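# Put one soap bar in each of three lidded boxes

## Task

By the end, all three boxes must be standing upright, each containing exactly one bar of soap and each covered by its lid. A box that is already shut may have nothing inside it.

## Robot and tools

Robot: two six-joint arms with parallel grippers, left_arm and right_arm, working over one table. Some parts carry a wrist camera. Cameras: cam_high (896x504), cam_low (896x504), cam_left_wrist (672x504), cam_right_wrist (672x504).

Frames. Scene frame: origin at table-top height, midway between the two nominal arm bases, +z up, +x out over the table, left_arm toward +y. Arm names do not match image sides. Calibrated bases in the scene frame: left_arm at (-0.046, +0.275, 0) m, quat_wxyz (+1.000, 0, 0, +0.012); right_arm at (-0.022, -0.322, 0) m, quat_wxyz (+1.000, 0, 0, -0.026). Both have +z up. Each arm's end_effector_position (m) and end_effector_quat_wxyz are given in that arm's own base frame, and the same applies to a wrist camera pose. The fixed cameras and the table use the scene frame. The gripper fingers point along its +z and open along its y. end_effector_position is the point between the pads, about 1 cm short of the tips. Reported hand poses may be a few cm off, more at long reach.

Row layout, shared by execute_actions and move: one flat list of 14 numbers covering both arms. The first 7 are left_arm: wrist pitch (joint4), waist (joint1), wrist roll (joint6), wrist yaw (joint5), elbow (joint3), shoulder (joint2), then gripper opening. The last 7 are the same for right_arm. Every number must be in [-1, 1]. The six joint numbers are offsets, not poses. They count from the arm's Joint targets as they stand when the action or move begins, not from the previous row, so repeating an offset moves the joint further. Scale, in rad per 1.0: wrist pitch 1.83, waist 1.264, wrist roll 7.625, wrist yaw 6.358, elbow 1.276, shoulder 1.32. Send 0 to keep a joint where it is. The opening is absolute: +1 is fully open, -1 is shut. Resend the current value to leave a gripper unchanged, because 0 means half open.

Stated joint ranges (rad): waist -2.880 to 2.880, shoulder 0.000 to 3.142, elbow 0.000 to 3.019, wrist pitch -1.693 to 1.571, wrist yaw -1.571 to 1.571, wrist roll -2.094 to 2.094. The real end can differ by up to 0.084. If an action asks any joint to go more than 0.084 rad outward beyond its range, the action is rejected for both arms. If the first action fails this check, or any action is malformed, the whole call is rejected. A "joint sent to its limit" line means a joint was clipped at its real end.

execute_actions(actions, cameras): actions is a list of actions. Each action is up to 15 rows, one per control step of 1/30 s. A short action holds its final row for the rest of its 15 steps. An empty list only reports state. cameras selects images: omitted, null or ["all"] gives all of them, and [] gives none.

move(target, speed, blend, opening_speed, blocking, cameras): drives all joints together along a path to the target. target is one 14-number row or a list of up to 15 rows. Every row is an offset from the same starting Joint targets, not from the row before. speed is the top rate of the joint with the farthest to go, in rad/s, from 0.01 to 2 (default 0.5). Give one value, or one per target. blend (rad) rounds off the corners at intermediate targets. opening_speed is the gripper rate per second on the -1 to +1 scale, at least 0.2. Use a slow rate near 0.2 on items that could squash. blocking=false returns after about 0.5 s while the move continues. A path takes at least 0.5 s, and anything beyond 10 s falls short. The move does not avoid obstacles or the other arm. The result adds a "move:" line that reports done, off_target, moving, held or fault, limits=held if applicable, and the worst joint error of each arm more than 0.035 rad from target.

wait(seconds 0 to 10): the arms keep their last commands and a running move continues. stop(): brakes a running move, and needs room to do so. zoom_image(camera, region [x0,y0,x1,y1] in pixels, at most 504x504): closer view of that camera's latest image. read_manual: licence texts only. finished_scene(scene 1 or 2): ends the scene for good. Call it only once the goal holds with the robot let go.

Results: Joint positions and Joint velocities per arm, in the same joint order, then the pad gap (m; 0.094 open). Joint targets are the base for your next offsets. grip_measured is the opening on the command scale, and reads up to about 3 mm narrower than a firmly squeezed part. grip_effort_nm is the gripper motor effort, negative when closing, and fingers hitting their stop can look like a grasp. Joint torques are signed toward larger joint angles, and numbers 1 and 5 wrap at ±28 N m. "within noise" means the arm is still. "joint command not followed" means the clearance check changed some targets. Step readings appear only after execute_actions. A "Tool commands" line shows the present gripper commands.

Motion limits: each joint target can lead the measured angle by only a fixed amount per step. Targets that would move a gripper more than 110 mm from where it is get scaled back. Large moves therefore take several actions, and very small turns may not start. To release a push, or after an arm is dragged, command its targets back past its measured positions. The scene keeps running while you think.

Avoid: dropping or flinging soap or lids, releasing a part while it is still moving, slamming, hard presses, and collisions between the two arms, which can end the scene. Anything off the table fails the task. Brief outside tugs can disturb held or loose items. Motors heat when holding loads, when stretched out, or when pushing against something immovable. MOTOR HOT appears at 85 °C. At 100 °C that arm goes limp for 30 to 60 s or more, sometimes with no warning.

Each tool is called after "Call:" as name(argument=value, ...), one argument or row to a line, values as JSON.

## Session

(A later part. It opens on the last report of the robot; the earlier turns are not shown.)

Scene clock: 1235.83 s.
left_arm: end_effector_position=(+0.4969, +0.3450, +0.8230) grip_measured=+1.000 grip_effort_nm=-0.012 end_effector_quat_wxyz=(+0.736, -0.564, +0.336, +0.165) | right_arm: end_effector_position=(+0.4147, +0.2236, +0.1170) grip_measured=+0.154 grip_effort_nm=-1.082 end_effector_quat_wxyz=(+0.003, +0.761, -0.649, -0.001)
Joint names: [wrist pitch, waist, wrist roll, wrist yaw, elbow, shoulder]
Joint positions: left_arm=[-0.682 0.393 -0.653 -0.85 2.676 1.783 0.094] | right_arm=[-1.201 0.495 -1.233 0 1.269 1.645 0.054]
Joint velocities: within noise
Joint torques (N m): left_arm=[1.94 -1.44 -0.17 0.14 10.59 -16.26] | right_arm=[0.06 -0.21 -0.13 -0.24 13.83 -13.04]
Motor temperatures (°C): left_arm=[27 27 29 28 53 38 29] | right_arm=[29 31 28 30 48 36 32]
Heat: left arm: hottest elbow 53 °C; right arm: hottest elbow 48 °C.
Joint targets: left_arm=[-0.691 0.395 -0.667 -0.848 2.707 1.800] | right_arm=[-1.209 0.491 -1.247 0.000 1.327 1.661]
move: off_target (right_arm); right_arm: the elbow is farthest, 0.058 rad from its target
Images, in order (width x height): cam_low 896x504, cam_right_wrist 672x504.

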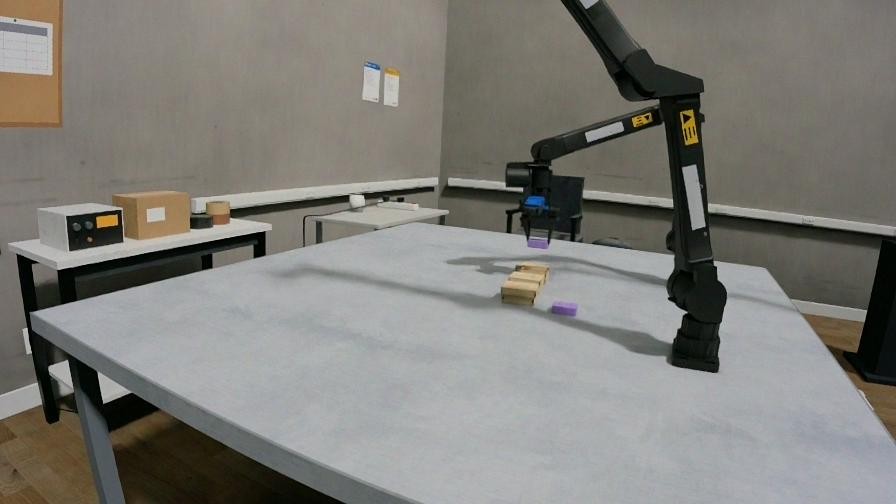

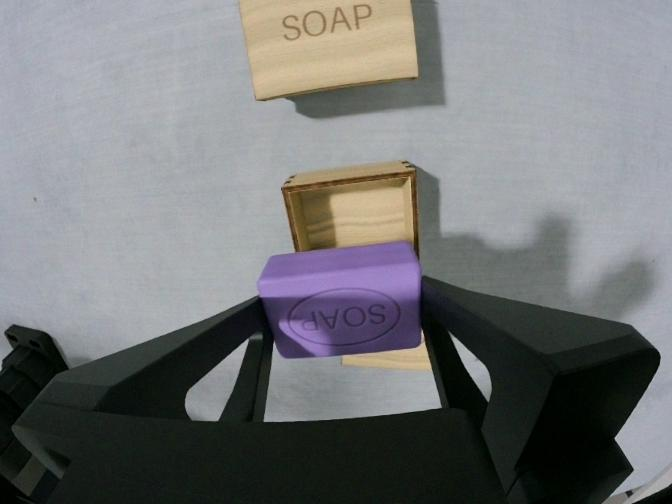

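Call:
move(
  target=[
    [0,0,0,0,0,0,1,0.009,0,0,0,-0.047,0.015,-0.25],
    [0,0,0,0,0,0,1,0.0697,0,0,0,-0.098,0.0417,-0.25],
  ],
  speed=[0.1,0.1],
  blend=[0.01,0],
  cameras=["cam_low","cam_right_wrist"],
)

Call:
zoom_image(
  camera="cam_low",
  region=[480, 230, 560, 310],
)

Call:
zoom_image(
  camera="cam_right_wrist",
  region=[150, 60, 550, 420],
)

Scene clock: 1290.00 s.
left_arm: end_effector_position=(+0.4969, +0.3450, +0.8230) grip_measured=+1.000 grip_effort_nm=-0.017 end_effector_quat_wxyz=(+0.736, -0.564, +0.336, +0.165) | right_arm: end_effector_position=(+0.4166, +0.2246, +0.0742) grip_measured=+0.154 grip_effort_nm=-1.072 end_effector_quat_wxyz=(+0.002, +0.761, -0.649, -0.001)
Joint names: [wrist pitch, waist, wrist roll, wrist yaw, elbow, shoulder]
Joint positions: left_arm=[-0.682 0.393 -0.653 -0.85 2.676 1.783 0.094] | right_arm=[-1.091 0.495 -1.235 0 1.211 1.696 0.054]
Joint velocities: within noise
Joint torques (N m): left_arm=[1.95 -1.32 -0.17 0.14 10.61 -16.26] | right_arm=[0.72 -0.32 -0.11 -0.24 7.83 -13.1]
Motor temperatures (°C): left_arm=[27 27 29 28 53 38 29] | right_arm=[29 31 28 30 59 37 32]
Heat: left arm: hottest elbow 53 °C; right arm: hottest elbow 59 °C.
Joint targets: left_arm=[-0.691 0.395 -0.667 -0.848 2.707 1.800] | right_arm=[-1.082 0.491 -1.248 0.000 1.202 1.716]
move: done
Images, in order (width x height): cam_low 896x504, cam_right_wrist 672x504.

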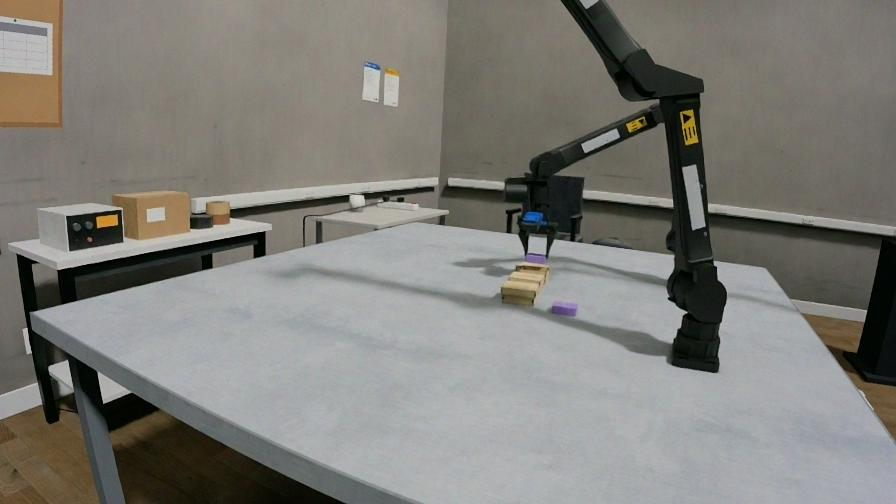

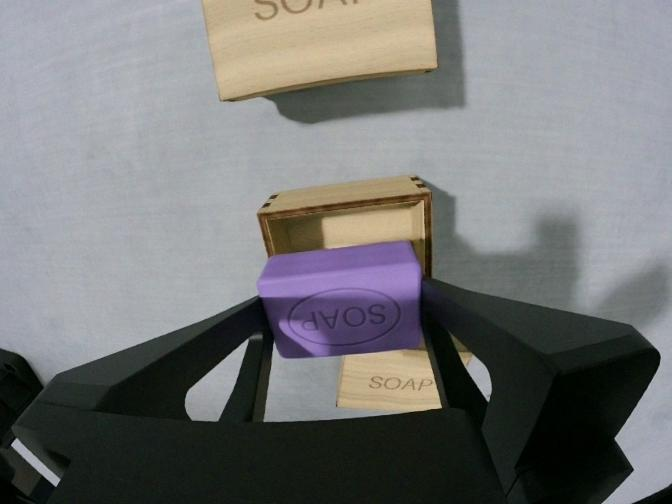

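Scaled by 6.300 from the camera's 896x504 image, which has a finer 1280x720 frame.

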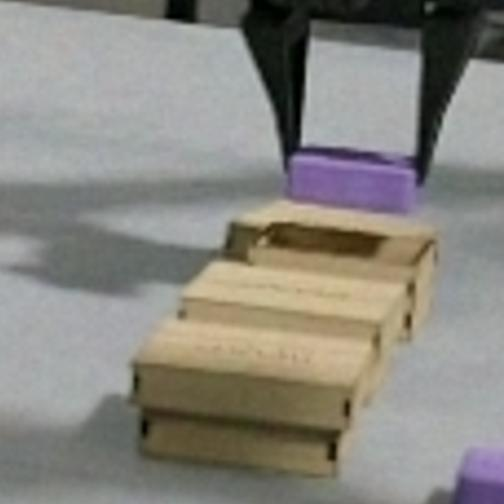

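Scaled by 1.260 from the camera's 672x504 image, which has a finer 960x720 frame.

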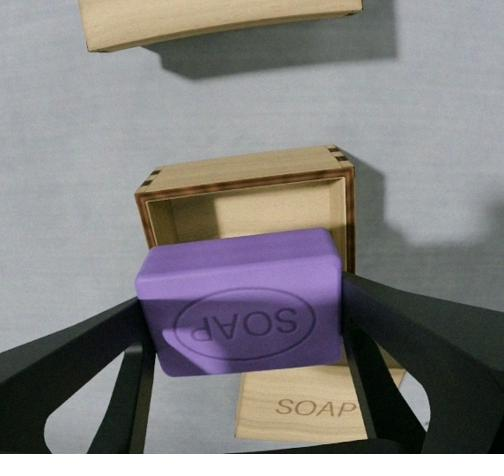

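Call:
move(
  target=[
    [0,0,0,0,0,0,1,0.0486,0,0,0,-0.0306,0.0356,-0.25],
    [0,0,0,0,0,0,1,0.0486,0,0,0,-0.0306,0.0356,0.23],
  ],
  speed=0.06,
  opening_speed=0.2,
  cameras=["cam_low","cam_right_wrist"],
)

Call:
zoom_image(
  camera="cam_low",
  region=[480, 230, 560, 310],
)

Call:
zoom_image(
  camera="cam_right_wrist",
  region=[150, 60, 550, 420],
)

Scene clock: 1305.83 s.
left_arm: end_effector_position=(+0.4969, +0.3450, +0.8230) grip_measured=+1.000 grip_effort_nm=-0.012 end_effector_quat_wxyz=(+0.736, -0.564, +0.336, +0.165) | right_arm: end_effector_position=(+0.4180, +0.2253, +0.0406) grip_measured=+0.227 grip_effort_nm=0.046 end_effector_quat_wxyz=(+0.000, +0.761, -0.649, +0.000)
Joint names: [wrist pitch, waist, wrist roll, wrist yaw, elbow, shoulder]
Joint positions: left_arm=[-0.682 0.393 -0.653 -0.85 2.676 1.783 0.094] | right_arm=[-1.002 0.495 -1.235 0 1.172 1.741 0.058]
Joint velocities: within noise
Joint torques (N m): left_arm=[1.94 -1.44 -0.17 0.14 10.61 -16.21] | right_arm=[0.68 -0.26 -0.11 -0.24 7.39 -13.22]
Motor temperatures (°C): left_arm=[27 27 29 28 53 38 29] | right_arm=[29 31 28 30 54 37 32]
Heat: left arm: hottest elbow 53 °C; right arm: hottest elbow 54 °C.
Joint targets: left_arm=[-0.691 0.395 -0.667 -0.848 2.707 1.800] | right_arm=[-0.993 0.491 -1.248 0.000 1.163 1.762]
move: done
Images, in order (width x height): cam_low 896x504, cam_right_wrist 672x504.

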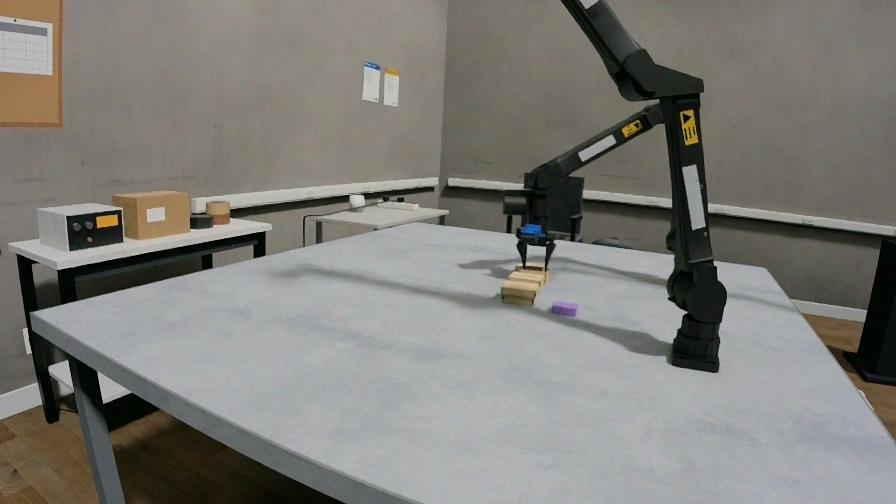

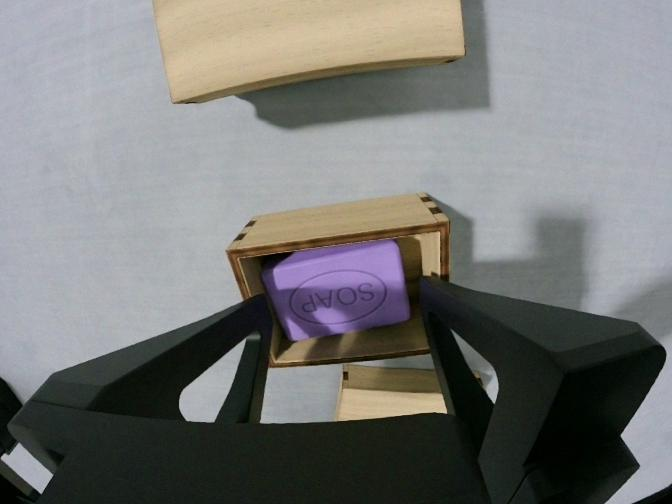

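Scaled by 6.300 from the camera's 896x504 image, which has a finer 1280x720 frame.

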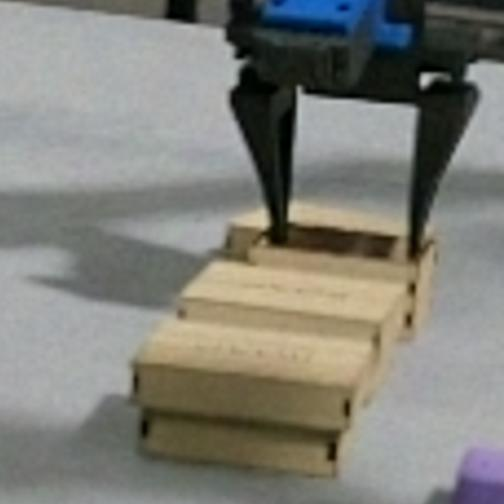

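Scaled by 1.260 from the camera's 672x504 image, which has a finer 960x720 frame.

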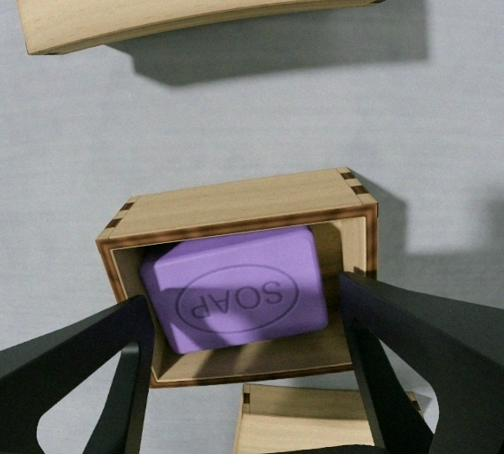

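Call:
move(
  target=[
    [0,0,0,0,0,0,1,0,0,0,0,0,0,0.195],
    [0,0,0,0,0,0,1,-0.008,0,0,0,0.043,-0.019,0.195],
    [0,0,0,0,0,0,1,-0.1328,0,0,0,0.1457,-0.1057,0.195],
    [0,0,0,0,0,0,1,-0.1328,-0.1867,0.209,0,0.1457,-0.1057,0.195],
    [0,0,0,0,0,0,1,-0.1328,-0.1867,0.209,0,0.1457,-0.1057,0.62],
  ],
  speed=[0.1,0.08,0.15,0.8,0.5],
  blend=[0,0.01,0.03,0,0],
  opening_speed=1,
  cameras=["cam_high","cam_low","cam_right_wrist"],
)

Call:
zoom_image(
  camera="cam_high",
  region=[390, 240, 450, 310],
)

Call:
zoom_image(
  camera="cam_low",
  region=[480, 230, 560, 310],
)

Scene clock: 1333.70 s.
left_arm: end_effector_position=(+0.4969, +0.3450, +0.8230) grip_measured=+1.000 grip_effort_nm=-0.012 end_effector_quat_wxyz=(+0.736, -0.564, +0.336, +0.165) | right_arm: end_effector_position=(+0.4588, +0.1214, +0.1310) grip_measured=+0.617 grip_effort_nm=0.056 end_effector_quat_wxyz=(+0.001, +0.037, +0.999, +0.000)
Joint names: [wrist pitch, waist, wrist roll, wrist yaw, elbow, shoulder]
Joint positions: left_arm=[-0.682 0.393 -0.653 -0.85 2.676 1.783 0.094] | right_arm=[-1.228 0.26 0.333 0 1.295 1.634 0.076]
Joint velocities: within noise
Joint torques (N m): left_arm=[1.94 -1.38 -0.17 0.13 10.61 -16.26] | right_arm=[0.1 -0.32 0.14 -0.13 13.75 -15.21]
Motor temperatures (°C): left_arm=[27 27 29 28 53 38 29] | right_arm=[29 31 28 30 51 37 31]
Heat: left arm: hottest elbow 53 °C; right arm: hottest elbow 51 °C.
Joint targets: left_arm=[-0.691 0.395 -0.667 -0.848 2.707 1.800] | right_arm=[-1.236 0.255 0.346 0.000 1.349 1.623]
move: off_target (right_arm); target 5's new numbers were sent with right_arm's elbow 0.054 rad from that target; right_arm: the elbow is farthest, 0.054 rad from its target
Images, in order (width x height): cam_high 896x504, cam_low 896x504, cam_right_wrist 672x504.

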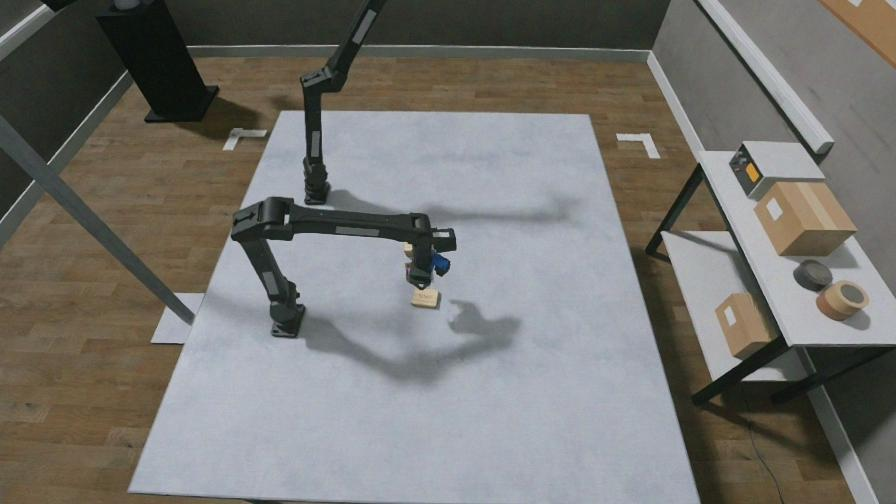

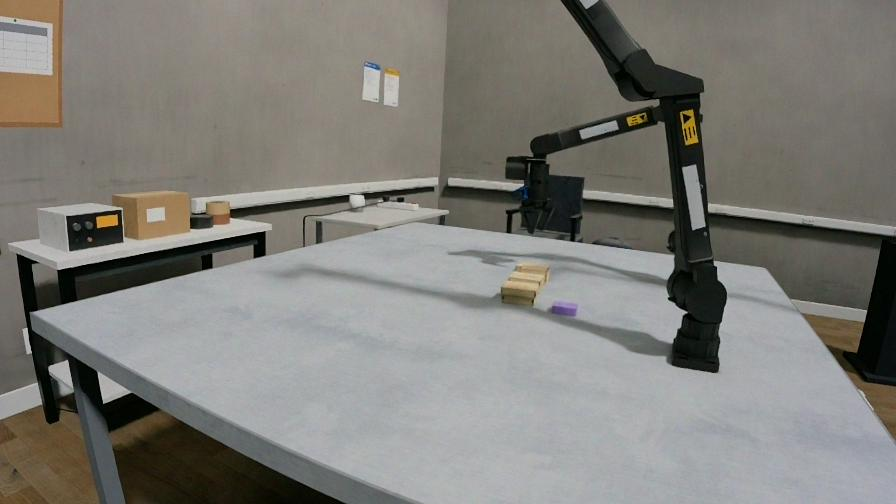

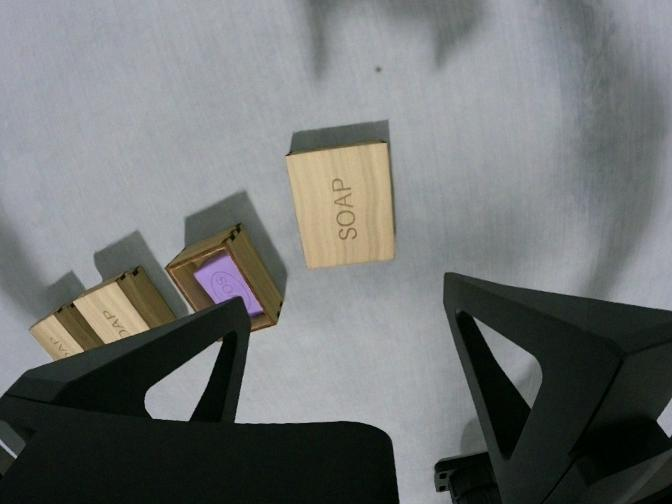

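Scaled by 7.200 from the camera's 896x504 image, which has a finer 1280x720 frame.

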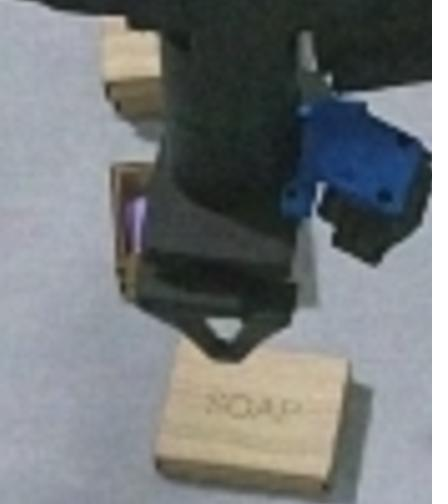

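Scaled by 6.300 from the camera's 896x504 image, which has a finer 1280x720 frame.

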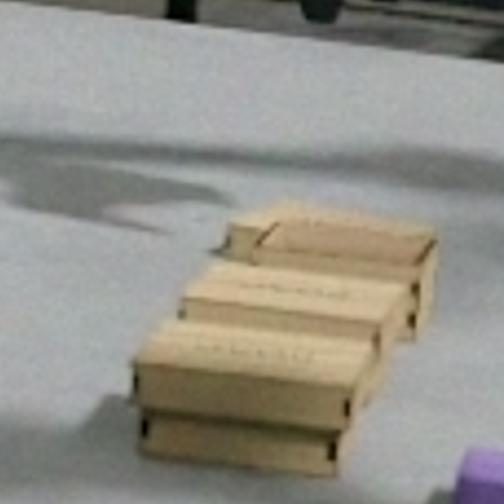

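Call:
move(
  target=[
    [0,0,0,0,0,0,1,0.009,-0.003,0,0,-0.047,0.0227,0.62],
    [0,0,0,0,0,0,1,0.1607,-0.003,0,0,-0.1638,0.1265,0.62],
    [0,0,0,0,0,0,1,0.1607,-0.003,0,0,-0.1638,0.1265,0.36],
    [0,0,0,0,0,0,1,0.1607,-0.003,0,0,-0.1638,0.1265,0.33],
  ],
  speed=[0.1,0.15,0.1,0.1],
  blend=[0.01,0,0,0],
  opening_speed=0.2,
  cameras=["cam_low","cam_right_wrist"],
)

Scene clock: 1348.10 s.
left_arm: end_effector_position=(+0.4969, +0.3450, +0.8230) grip_measured=+1.000 grip_effort_nm=-0.012 end_effector_quat_wxyz=(+0.736, -0.564, +0.336, +0.165) | right_arm: end_effector_position=(+0.4586, +0.1206, +0.0209) grip_measured=+0.343 grip_effort_nm=-1.062 end_effector_quat_wxyz=(+0.000, +0.038, +0.999, +0.000)
Joint names: [wrist pitch, waist, wrist roll, wrist yaw, elbow, shoulder]
Joint positions: left_arm=[-0.682 0.393 -0.653 -0.85 2.676 1.783 0.094] | right_arm=[-0.951 0.258 0.333 0 1.15 1.769 0.063]
Joint velocities: within noise
Joint torques (N m): left_arm=[1.94 -1.38 -0.17 0.13 10.59 -16.21] | right_arm=[0.72 -0.5 0.13 -0.13 7.15 -13.33]
Motor temperatures (°C): left_arm=[27 27 29 28 53 38 29] | right_arm=[29 31 28 30 51 37 31]
Heat: left arm: hottest elbow 53 °C; right arm: hottest elbow 51 °C.
Joint targets: left_arm=[-0.691 0.395 -0.667 -0.848 2.707 1.800] | right_arm=[-0.942 0.252 0.346 0.000 1.140 1.790]
move: done
Images, in order (width x height): cam_low 896x504, cam_right_wrist 672x504.

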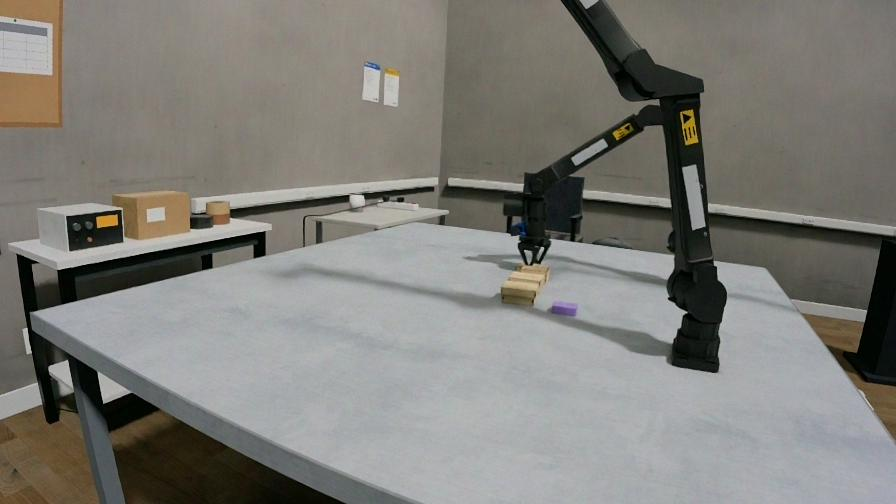

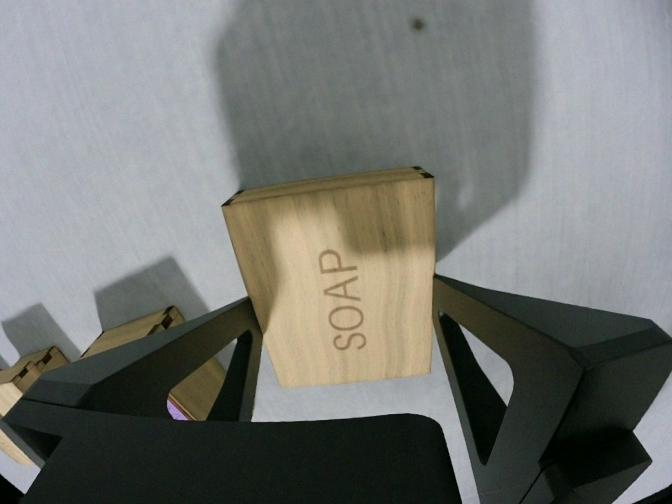

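Call:
move(
  target=[
    [0,0,0,0,0,0,1,-0.008,0,0,0,0.047,-0.0258,0.33],
    [0,0,0,0,0,0,1,-0.1607,0,0,0,0.1638,-0.1269,0.33],
    [0,0,0,0,0,0,1,-0.1607,0.1962,0,0,0.1638,-0.1269,0.33],
    [0,0,0,0,0,0,1,-0.152,0.1962,0,0,0.1168,-0.104,0.33],
    [0,0,0,0,0,0,1,-0.0515,0.1962,0,0,0.0313,-0.0411,0.33],
  ],
  speed=[0.08,0.15,0.3,0.1,0.12],
  blend=[0.01,0.03,0,0.01,0],
  cameras=["cam_low","cam_right_wrist"],
)

Call:
zoom_image(
  camera="cam_low",
  region=[480, 230, 560, 310],
)

Call:
zoom_image(
  camera="cam_right_wrist",
  region=[200, 120, 480, 420],
)

Scene clock: 1371.07 s.
left_arm: end_effector_position=(+0.4969, +0.3450, +0.8230) grip_measured=+1.000 grip_effort_nm=-0.012 end_effector_quat_wxyz=(+0.736, -0.564, +0.336, +0.165) | right_arm: end_effector_position=(+0.4163, +0.2265, +0.0579) grip_measured=+0.342 grip_effort_nm=-1.082 end_effector_quat_wxyz=(+0.000, -0.083, +0.997, +0.000)
Joint names: [wrist pitch, waist, wrist roll, wrist yaw, elbow, shoulder]
Joint positions: left_arm=[-0.682 0.393 -0.653 -0.85 2.676 1.783 0.094] | right_arm=[-1.045 0.499 0.333 0 1.19 1.715 0.063]
Joint velocities: within noise
Joint torques (N m): left_arm=[1.94 -1.44 -0.17 0.14 10.61 -16.26] | right_arm=[0.87 0.15 0.13 -0.13 7.64 -12.86]
Motor temperatures (°C): left_arm=[27 27 29 28 53 38 29] | right_arm=[29 31 28 30 50 37 32]
Heat: left arm: hottest elbow 53 °C; right arm: hottest elbow 50 °C.
Joint targets: left_arm=[-0.691 0.395 -0.667 -0.848 2.707 1.800] | right_arm=[-1.036 0.500 0.346 0.000 1.180 1.736]
move: done
Images, in order (width x height): cam_low 896x504, cam_right_wrist 672x504.

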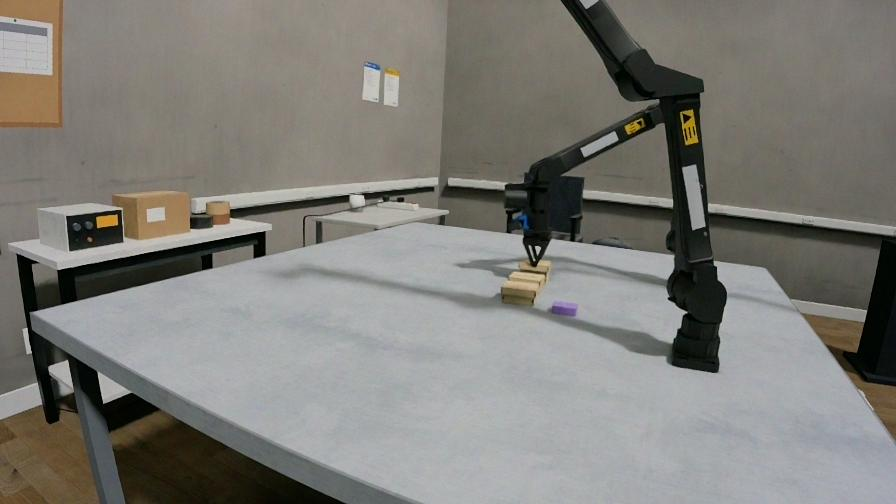

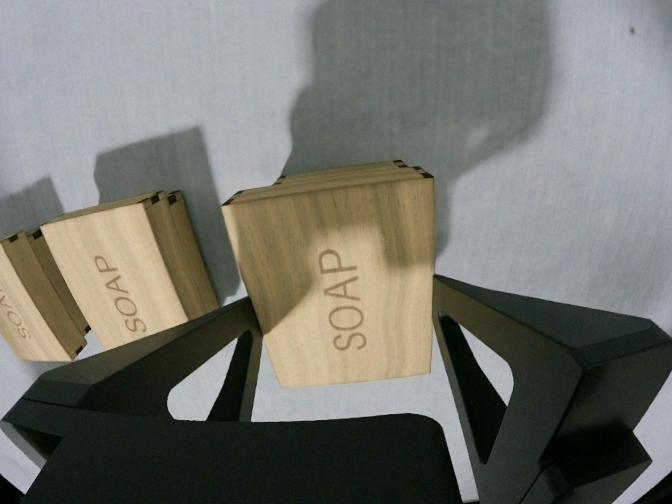

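Scaled by 6.300 from the camera's 896x504 image, which has a finer 1280x720 frame.

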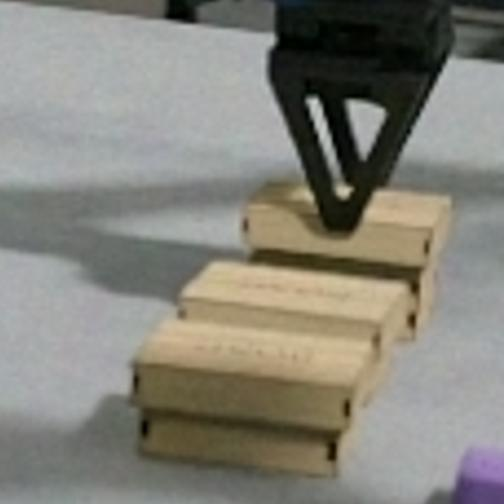

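Scaled by 1.680 from the camera's 672x504 image, which has a finer 960x720 frame.

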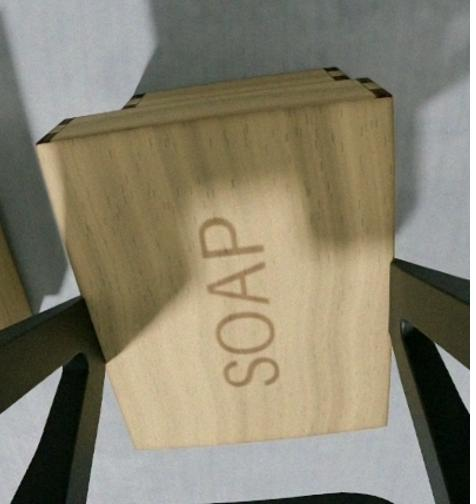

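Call:
move(
  target=[0,0,0,0,0,0,1,0,-0.0103,0,0,0,0,0.33],
  speed=0.03,
  cameras=["cam_low","cam_right_wrist"],
)

Call:
zoom_image(
  camera="cam_low",
  region=[480, 230, 560, 310],
)

Call:
zoom_image(
  camera="cam_right_wrist",
  region=[200, 120, 480, 420],
)

Scene clock: 1384.47 s.
left_arm: end_effector_position=(+0.4969, +0.3450, +0.8230) grip_measured=+1.000 grip_effort_nm=-0.017 end_effector_quat_wxyz=(+0.736, -0.564, +0.336, +0.165) | right_arm: end_effector_position=(+0.4177, +0.2240, +0.0579) grip_measured=+0.342 grip_effort_nm=-1.077 end_effector_quat_wxyz=(+0.000, -0.080, +0.997, +0.000)
Joint names: [wrist pitch, waist, wrist roll, wrist yaw, elbow, shoulder]
Joint positions: left_arm=[-0.682 0.393 -0.653 -0.85 2.676 1.783 0.094] | right_arm=[-1.045 0.493 0.333 0 1.19 1.715 0.063]
Joint velocities: within noise
Joint torques (N m): left_arm=[1.95 -1.38 -0.17 0.14 10.61 -16.21] | right_arm=[0.72 -0.56 0.13 -0.13 7.62 -13.1]
Motor temperatures (°C): left_arm=[27 27 29 28 53 38 29] | right_arm=[29 31 28 30 50 37 32]
Heat: left arm: hottest elbow 53 °C; right arm: hottest elbow 50 °C.
Joint targets: left_arm=[-0.691 0.395 -0.667 -0.848 2.707 1.800] | right_arm=[-1.036 0.486 0.346 0.000 1.180 1.736]
move: done
Images, in order (width x height): cam_low 896x504, cam_right_wrist 672x504.

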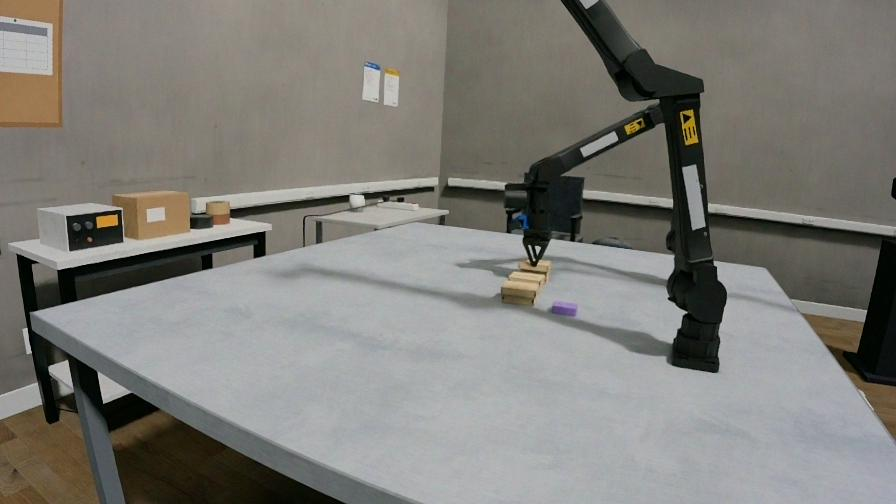

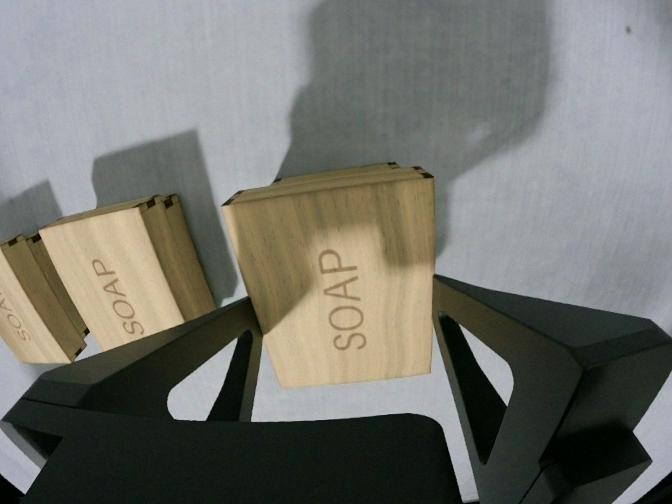

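Scaled by 6.300 from the camera's 896x504 image, which has a finer 1280x720 frame.

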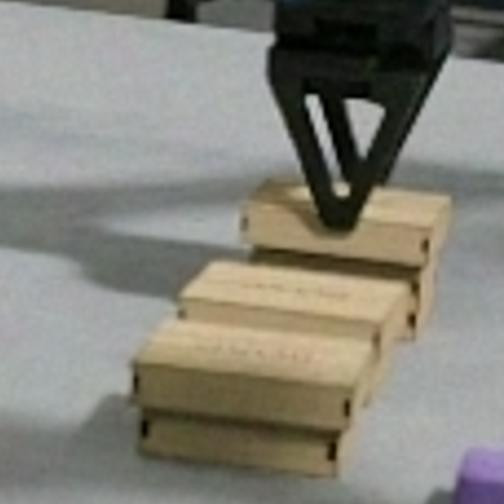

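Scaled by 1.680 from the camera's 672x504 image, which has a finer 960x720 frame.

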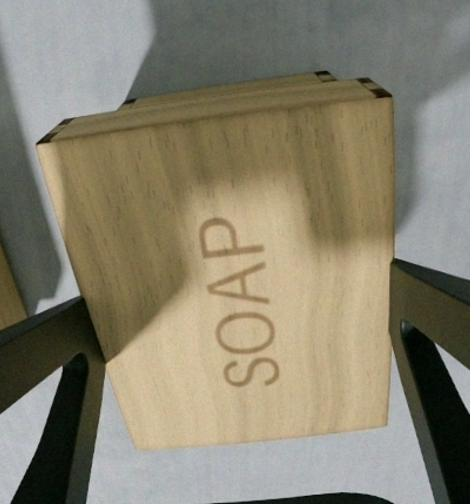

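Call:
zoom_image(
  camera="cam_right_wrist",
  region=[215, 150, 445, 230],
)

Scaled by 2.191 from the camera's 672x504 image, which has a finer 960x720 frame.

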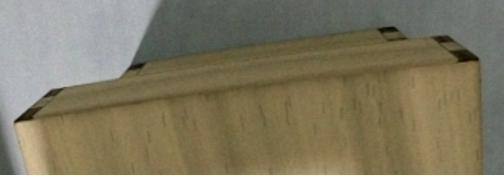

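Call:
move(
  target=[0,0,0,0,0,0,1,0,-0.0026,0,0,0,0,0.33],
  speed=0.03,
  cameras=["cam_right_wrist"],
)

Call:
zoom_image(
  camera="cam_right_wrist",
  region=[215, 150, 445, 230],
)

Scene clock: 1418.53 s.
left_arm: end_effector_position=(+0.4969, +0.3450, +0.8230) grip_measured=+1.000 grip_effort_nm=-0.007 end_effector_quat_wxyz=(+0.736, -0.564, +0.336, +0.165) | right_arm: end_effector_position=(+0.4183, +0.2230, +0.0579) grip_measured=+0.342 grip_effort_nm=-1.082 end_effector_quat_wxyz=(+0.000, -0.079, +0.997, +0.000)
Joint names: [wrist pitch, waist, wrist roll, wrist yaw, elbow, shoulder]
Joint positions: left_arm=[-0.682 0.393 -0.653 -0.85 2.676 1.783 0.094] | right_arm=[-1.045 0.491 0.333 0 1.19 1.715 0.063]
Joint velocities: within noise
Joint torques (N m): left_arm=[1.94 -1.38 -0.17 0.13 10.62 -16.21] | right_arm=[0.7 -0.09 0.13 -0.13 7.64 -13.1]
Motor temperatures (°C): left_arm=[27 27 29 28 53 38 29] | right_arm=[29 31 28 30 49 37 32]
Heat: left arm: hottest elbow 53 °C; right arm: hottest elbow 49 °C.
Joint targets: left_arm=[-0.691 0.395 -0.667 -0.848 2.707 1.800] | right_arm=[-1.036 0.484 0.346 0.000 1.180 1.736]
move: done
Images, in order (width x height): cam_right_wrist 672x504.

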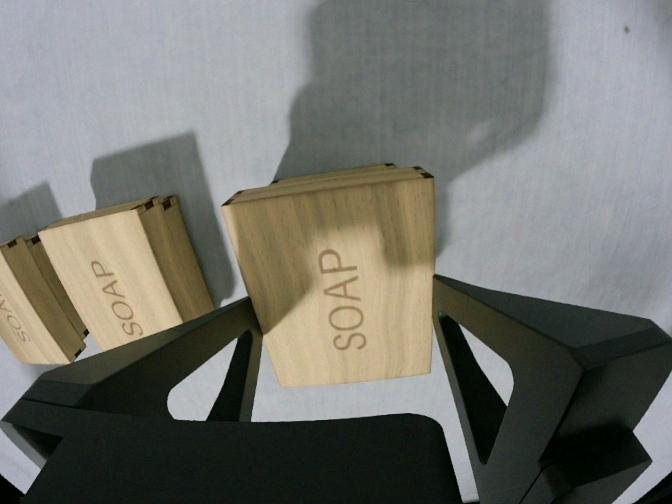

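Scaled by 2.191 from the camera's 672x504 image, which has a finer 960x720 frame.

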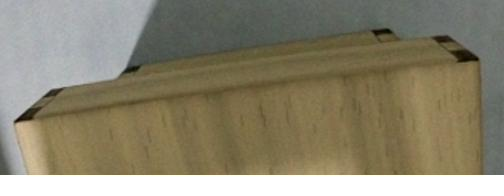

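Call:
move(
  target=[
    [0,0,0,0,0,0,1,0.0112,0,0,0,-0.0063,0.0115,0.33],
    [0,0,0,0,0,0,1,0.0112,0,0,0,-0.0063,0.0115,0.5],
  ],
  speed=0.04,
  opening_speed=0.2,
  cameras=["cam_low","cam_right_wrist"],
)

Call:
zoom_image(
  camera="cam_low",
  region=[480, 230, 560, 310],
)

Call:
zoom_image(
  camera="cam_right_wrist",
  region=[200, 120, 480, 420],
)

Scene clock: 1432.77 s.
left_arm: end_effector_position=(+0.4969, +0.3450, +0.8230) grip_measured=+1.000 grip_effort_nm=-0.017 end_effector_quat_wxyz=(+0.736, -0.564, +0.336, +0.165) | right_arm: end_effector_position=(+0.4188, +0.2231, +0.0490) grip_measured=+0.497 grip_effort_nm=0.051 end_effector_quat_wxyz=(-0.001, -0.078, +0.997, +0.000)
Joint names: [wrist pitch, waist, wrist roll, wrist yaw, elbow, shoulder]
Joint positions: left_arm=[-0.682 0.393 -0.653 -0.85 2.676 1.783 0.094] | right_arm=[-1.025 0.49 0.335 0 1.182 1.729 0.07]
Joint velocities: within noise
Joint torques (N m): left_arm=[1.95 -1.38 -0.17 0.13 10.61 -16.32] | right_arm=[0.66 -0.56 0.11 -0.13 7.49 -13.22]
Motor temperatures (°C): left_arm=[27 27 29 28 53 38 29] | right_arm=[29 31 28 30 49 37 32]
Heat: left arm: hottest elbow 53 °C; right arm: hottest elbow 49 °C.
Joint targets: left_arm=[-0.691 0.395 -0.667 -0.848 2.707 1.800] | right_arm=[-1.016 0.483 0.346 0.000 1.172 1.751]
move: done
Images, in order (width x height): cam_low 896x504, cam_right_wrist 672x504.

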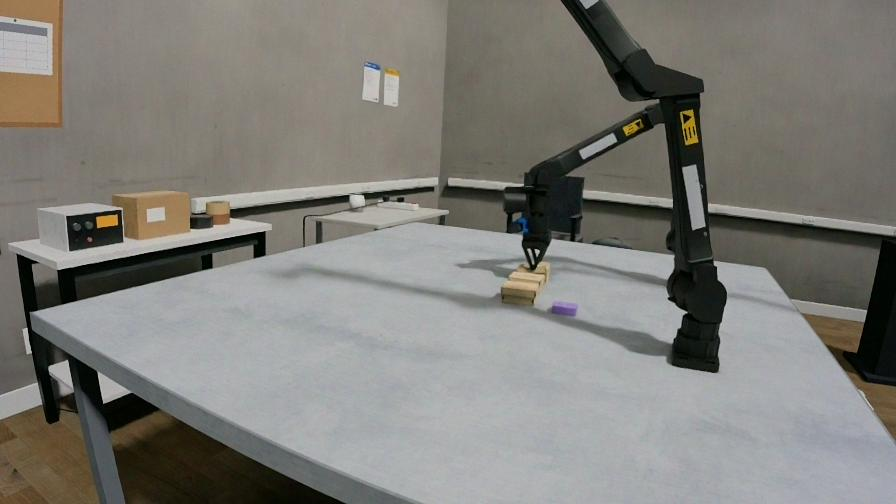

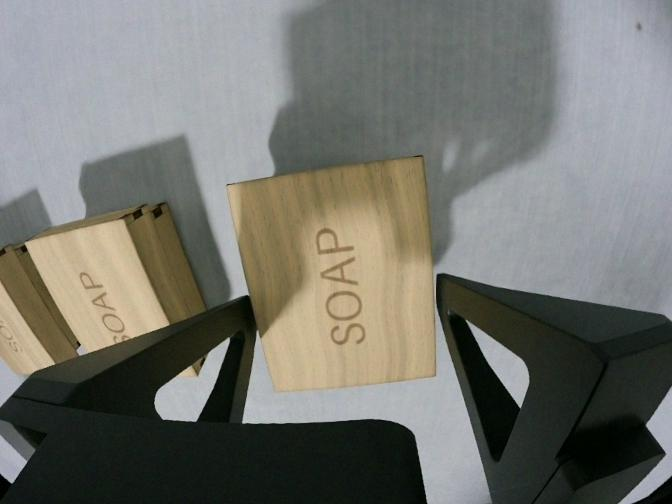

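Scaled by 6.300 from the camera's 896x504 image, which has a finer 1280x720 frame.

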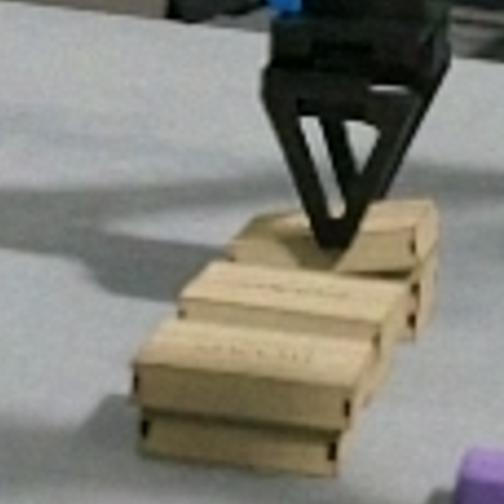

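Scaled by 1.680 from the camera's 672x504 image, which has a finer 960x720 frame.

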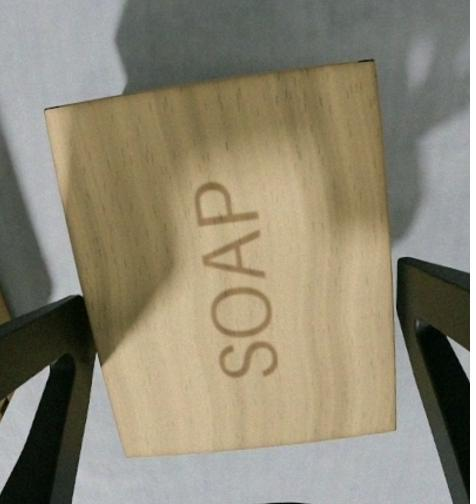

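Call:
move(
  target=[
    [0,0,0,0,0,0,1,0,0,0,0,0,0,0.33],
    [0,0,0,0,0,0,1,-0.0117,0,0,0,-0.006,-0.0364,0.33],
  ],
  speed=0.05,
  opening_speed=0.2,
  cameras=["cam_low","cam_right_wrist"],
)

Call:
zoom_image(
  camera="cam_low",
  region=[480, 230, 560, 310],
)

Call:
zoom_image(
  camera="cam_right_wrist",
  region=[200, 120, 480, 420],
)

Scene clock: 1460.67 s.
left_arm: end_effector_position=(+0.4969, +0.3450, +0.8230) grip_measured=+1.000 grip_effort_nm=-0.012 end_effector_quat_wxyz=(+0.736, -0.564, +0.336, +0.165) | right_arm: end_effector_position=(+0.4157, +0.2214, +0.0513) grip_measured=+0.345 grip_effort_nm=-1.077 end_effector_quat_wxyz=(-0.001, -0.078, +0.997, -0.001)
Joint names: [wrist pitch, waist, wrist roll, wrist yaw, elbow, shoulder]
Joint positions: left_arm=[-0.682 0.393 -0.653 -0.85 2.676 1.783 0.094] | right_arm=[-1.029 0.49 0.335 0 1.175 1.719 0.063]
Joint velocities: within noise
Joint torques (N m): left_arm=[1.94 -1.44 -0.17 0.13 10.61 -16.26] | right_arm=[0.12 -0.56 0.11 -0.13 7.46 -15.91]
Motor temperatures (°C): left_arm=[27 27 29 28 53 38 29] | right_arm=[29 31 28 30 47 37 31]
Heat: left arm: hottest elbow 53 °C; right arm: hottest elbow 47 °C.
Joint targets: left_arm=[-0.691 0.395 -0.667 -0.848 2.707 1.800] | right_arm=[-1.037 0.483 0.346 0.000 1.164 1.703]
move: done
Images, in order (width x height): cam_low 896x504, cam_right_wrist 672x504.

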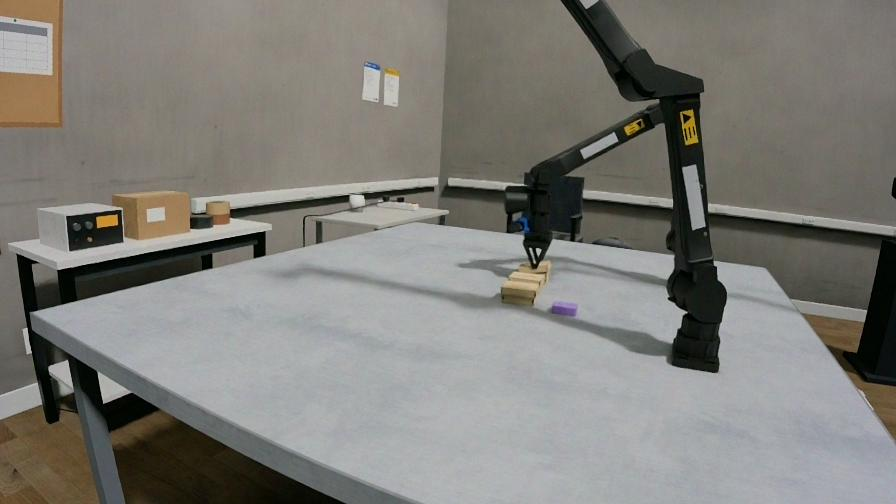

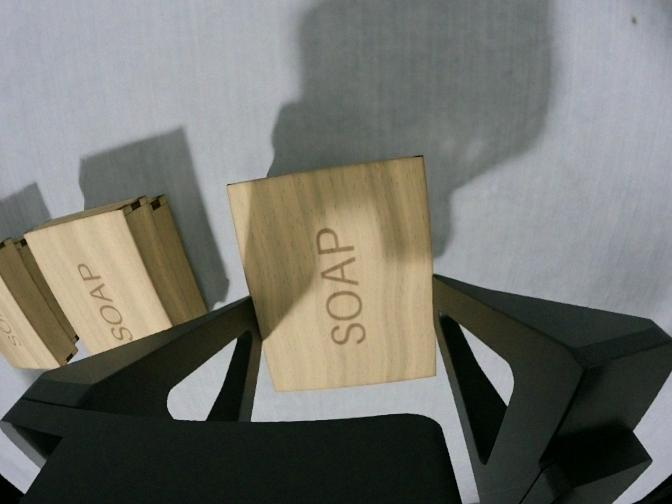

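Scaled by 6.300 from the camera's 896x504 image, which has a finer 1280x720 frame.

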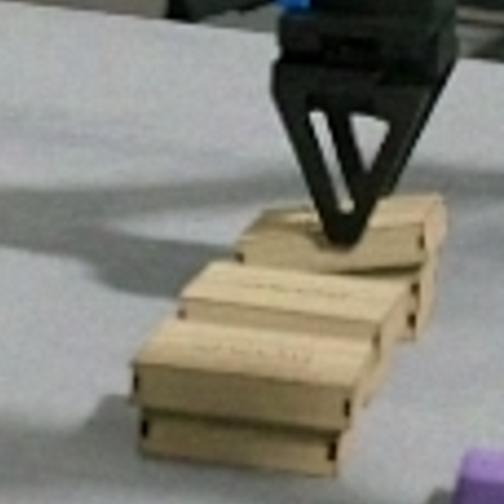

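Scaled by 1.680 from the camera's 672x504 image, which has a finer 960x720 frame.

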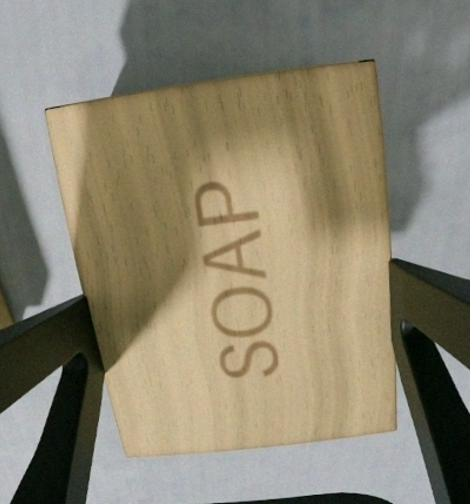

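Call:
move(
  target=[0,0,0,0,0,0,1,0,0,0,0,0,0,0.5],
  opening_speed=0.2,
  cameras=["cam_low","cam_right_wrist"],
)

Call:
zoom_image(
  camera="cam_low",
  region=[480, 230, 560, 310],
)

Scene clock: 1468.87 s.
left_arm: end_effector_position=(+0.4969, +0.3450, +0.8230) grip_measured=+1.000 grip_effort_nm=-0.012 end_effector_quat_wxyz=(+0.736, -0.564, +0.336, +0.165) | right_arm: end_effector_position=(+0.4157, +0.2215, +0.0515) grip_measured=+0.497 grip_effort_nm=0.051 end_effector_quat_wxyz=(-0.001, -0.078, +0.997, -0.001)
Joint names: [wrist pitch, waist, wrist roll, wrist yaw, elbow, shoulder]
Joint positions: left_arm=[-0.682 0.393 -0.653 -0.85 2.676 1.783 0.094] | right_arm=[-1.029 0.49 0.335 0 1.175 1.719 0.07]
Joint velocities: within noise
Joint torques (N m): left_arm=[1.94 -1.38 -0.17 0.13 10.61 -16.26] | right_arm=[0.1 -0.62 0.11 -0.12 7.46 -15.97]
Motor temperatures (°C): left_arm=[27 27 29 28 53 38 29] | right_arm=[29 31 28 30 48 38 32]
Heat: left arm: hottest elbow 53 °C; right arm: hottest elbow 48 °C.
Joint targets: left_arm=[-0.691 0.395 -0.667 -0.848 2.707 1.800] | right_arm=[-1.037 0.483 0.346 0.000 1.164 1.703]
move: done
Images, in order (width x height): cam_low 896x504, cam_right_wrist 672x504.

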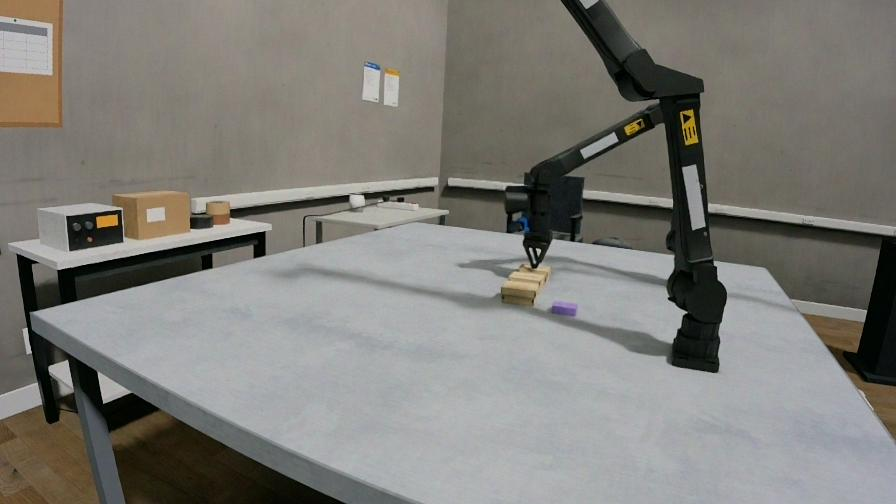

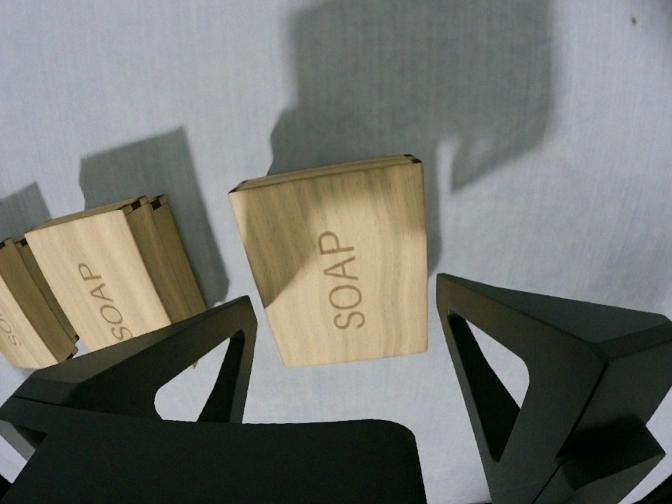

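Scaled by 6.300 from the camera's 896x504 image, which has a finer 1280x720 frame.

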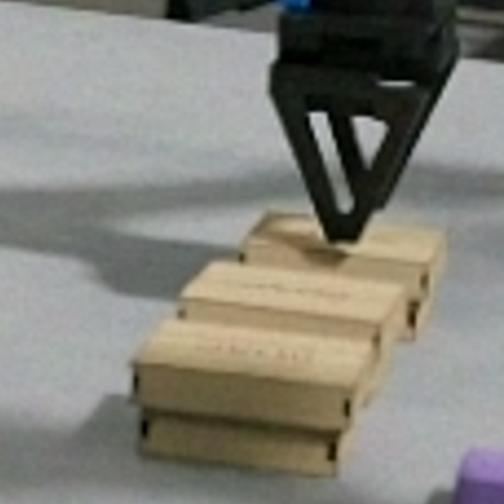

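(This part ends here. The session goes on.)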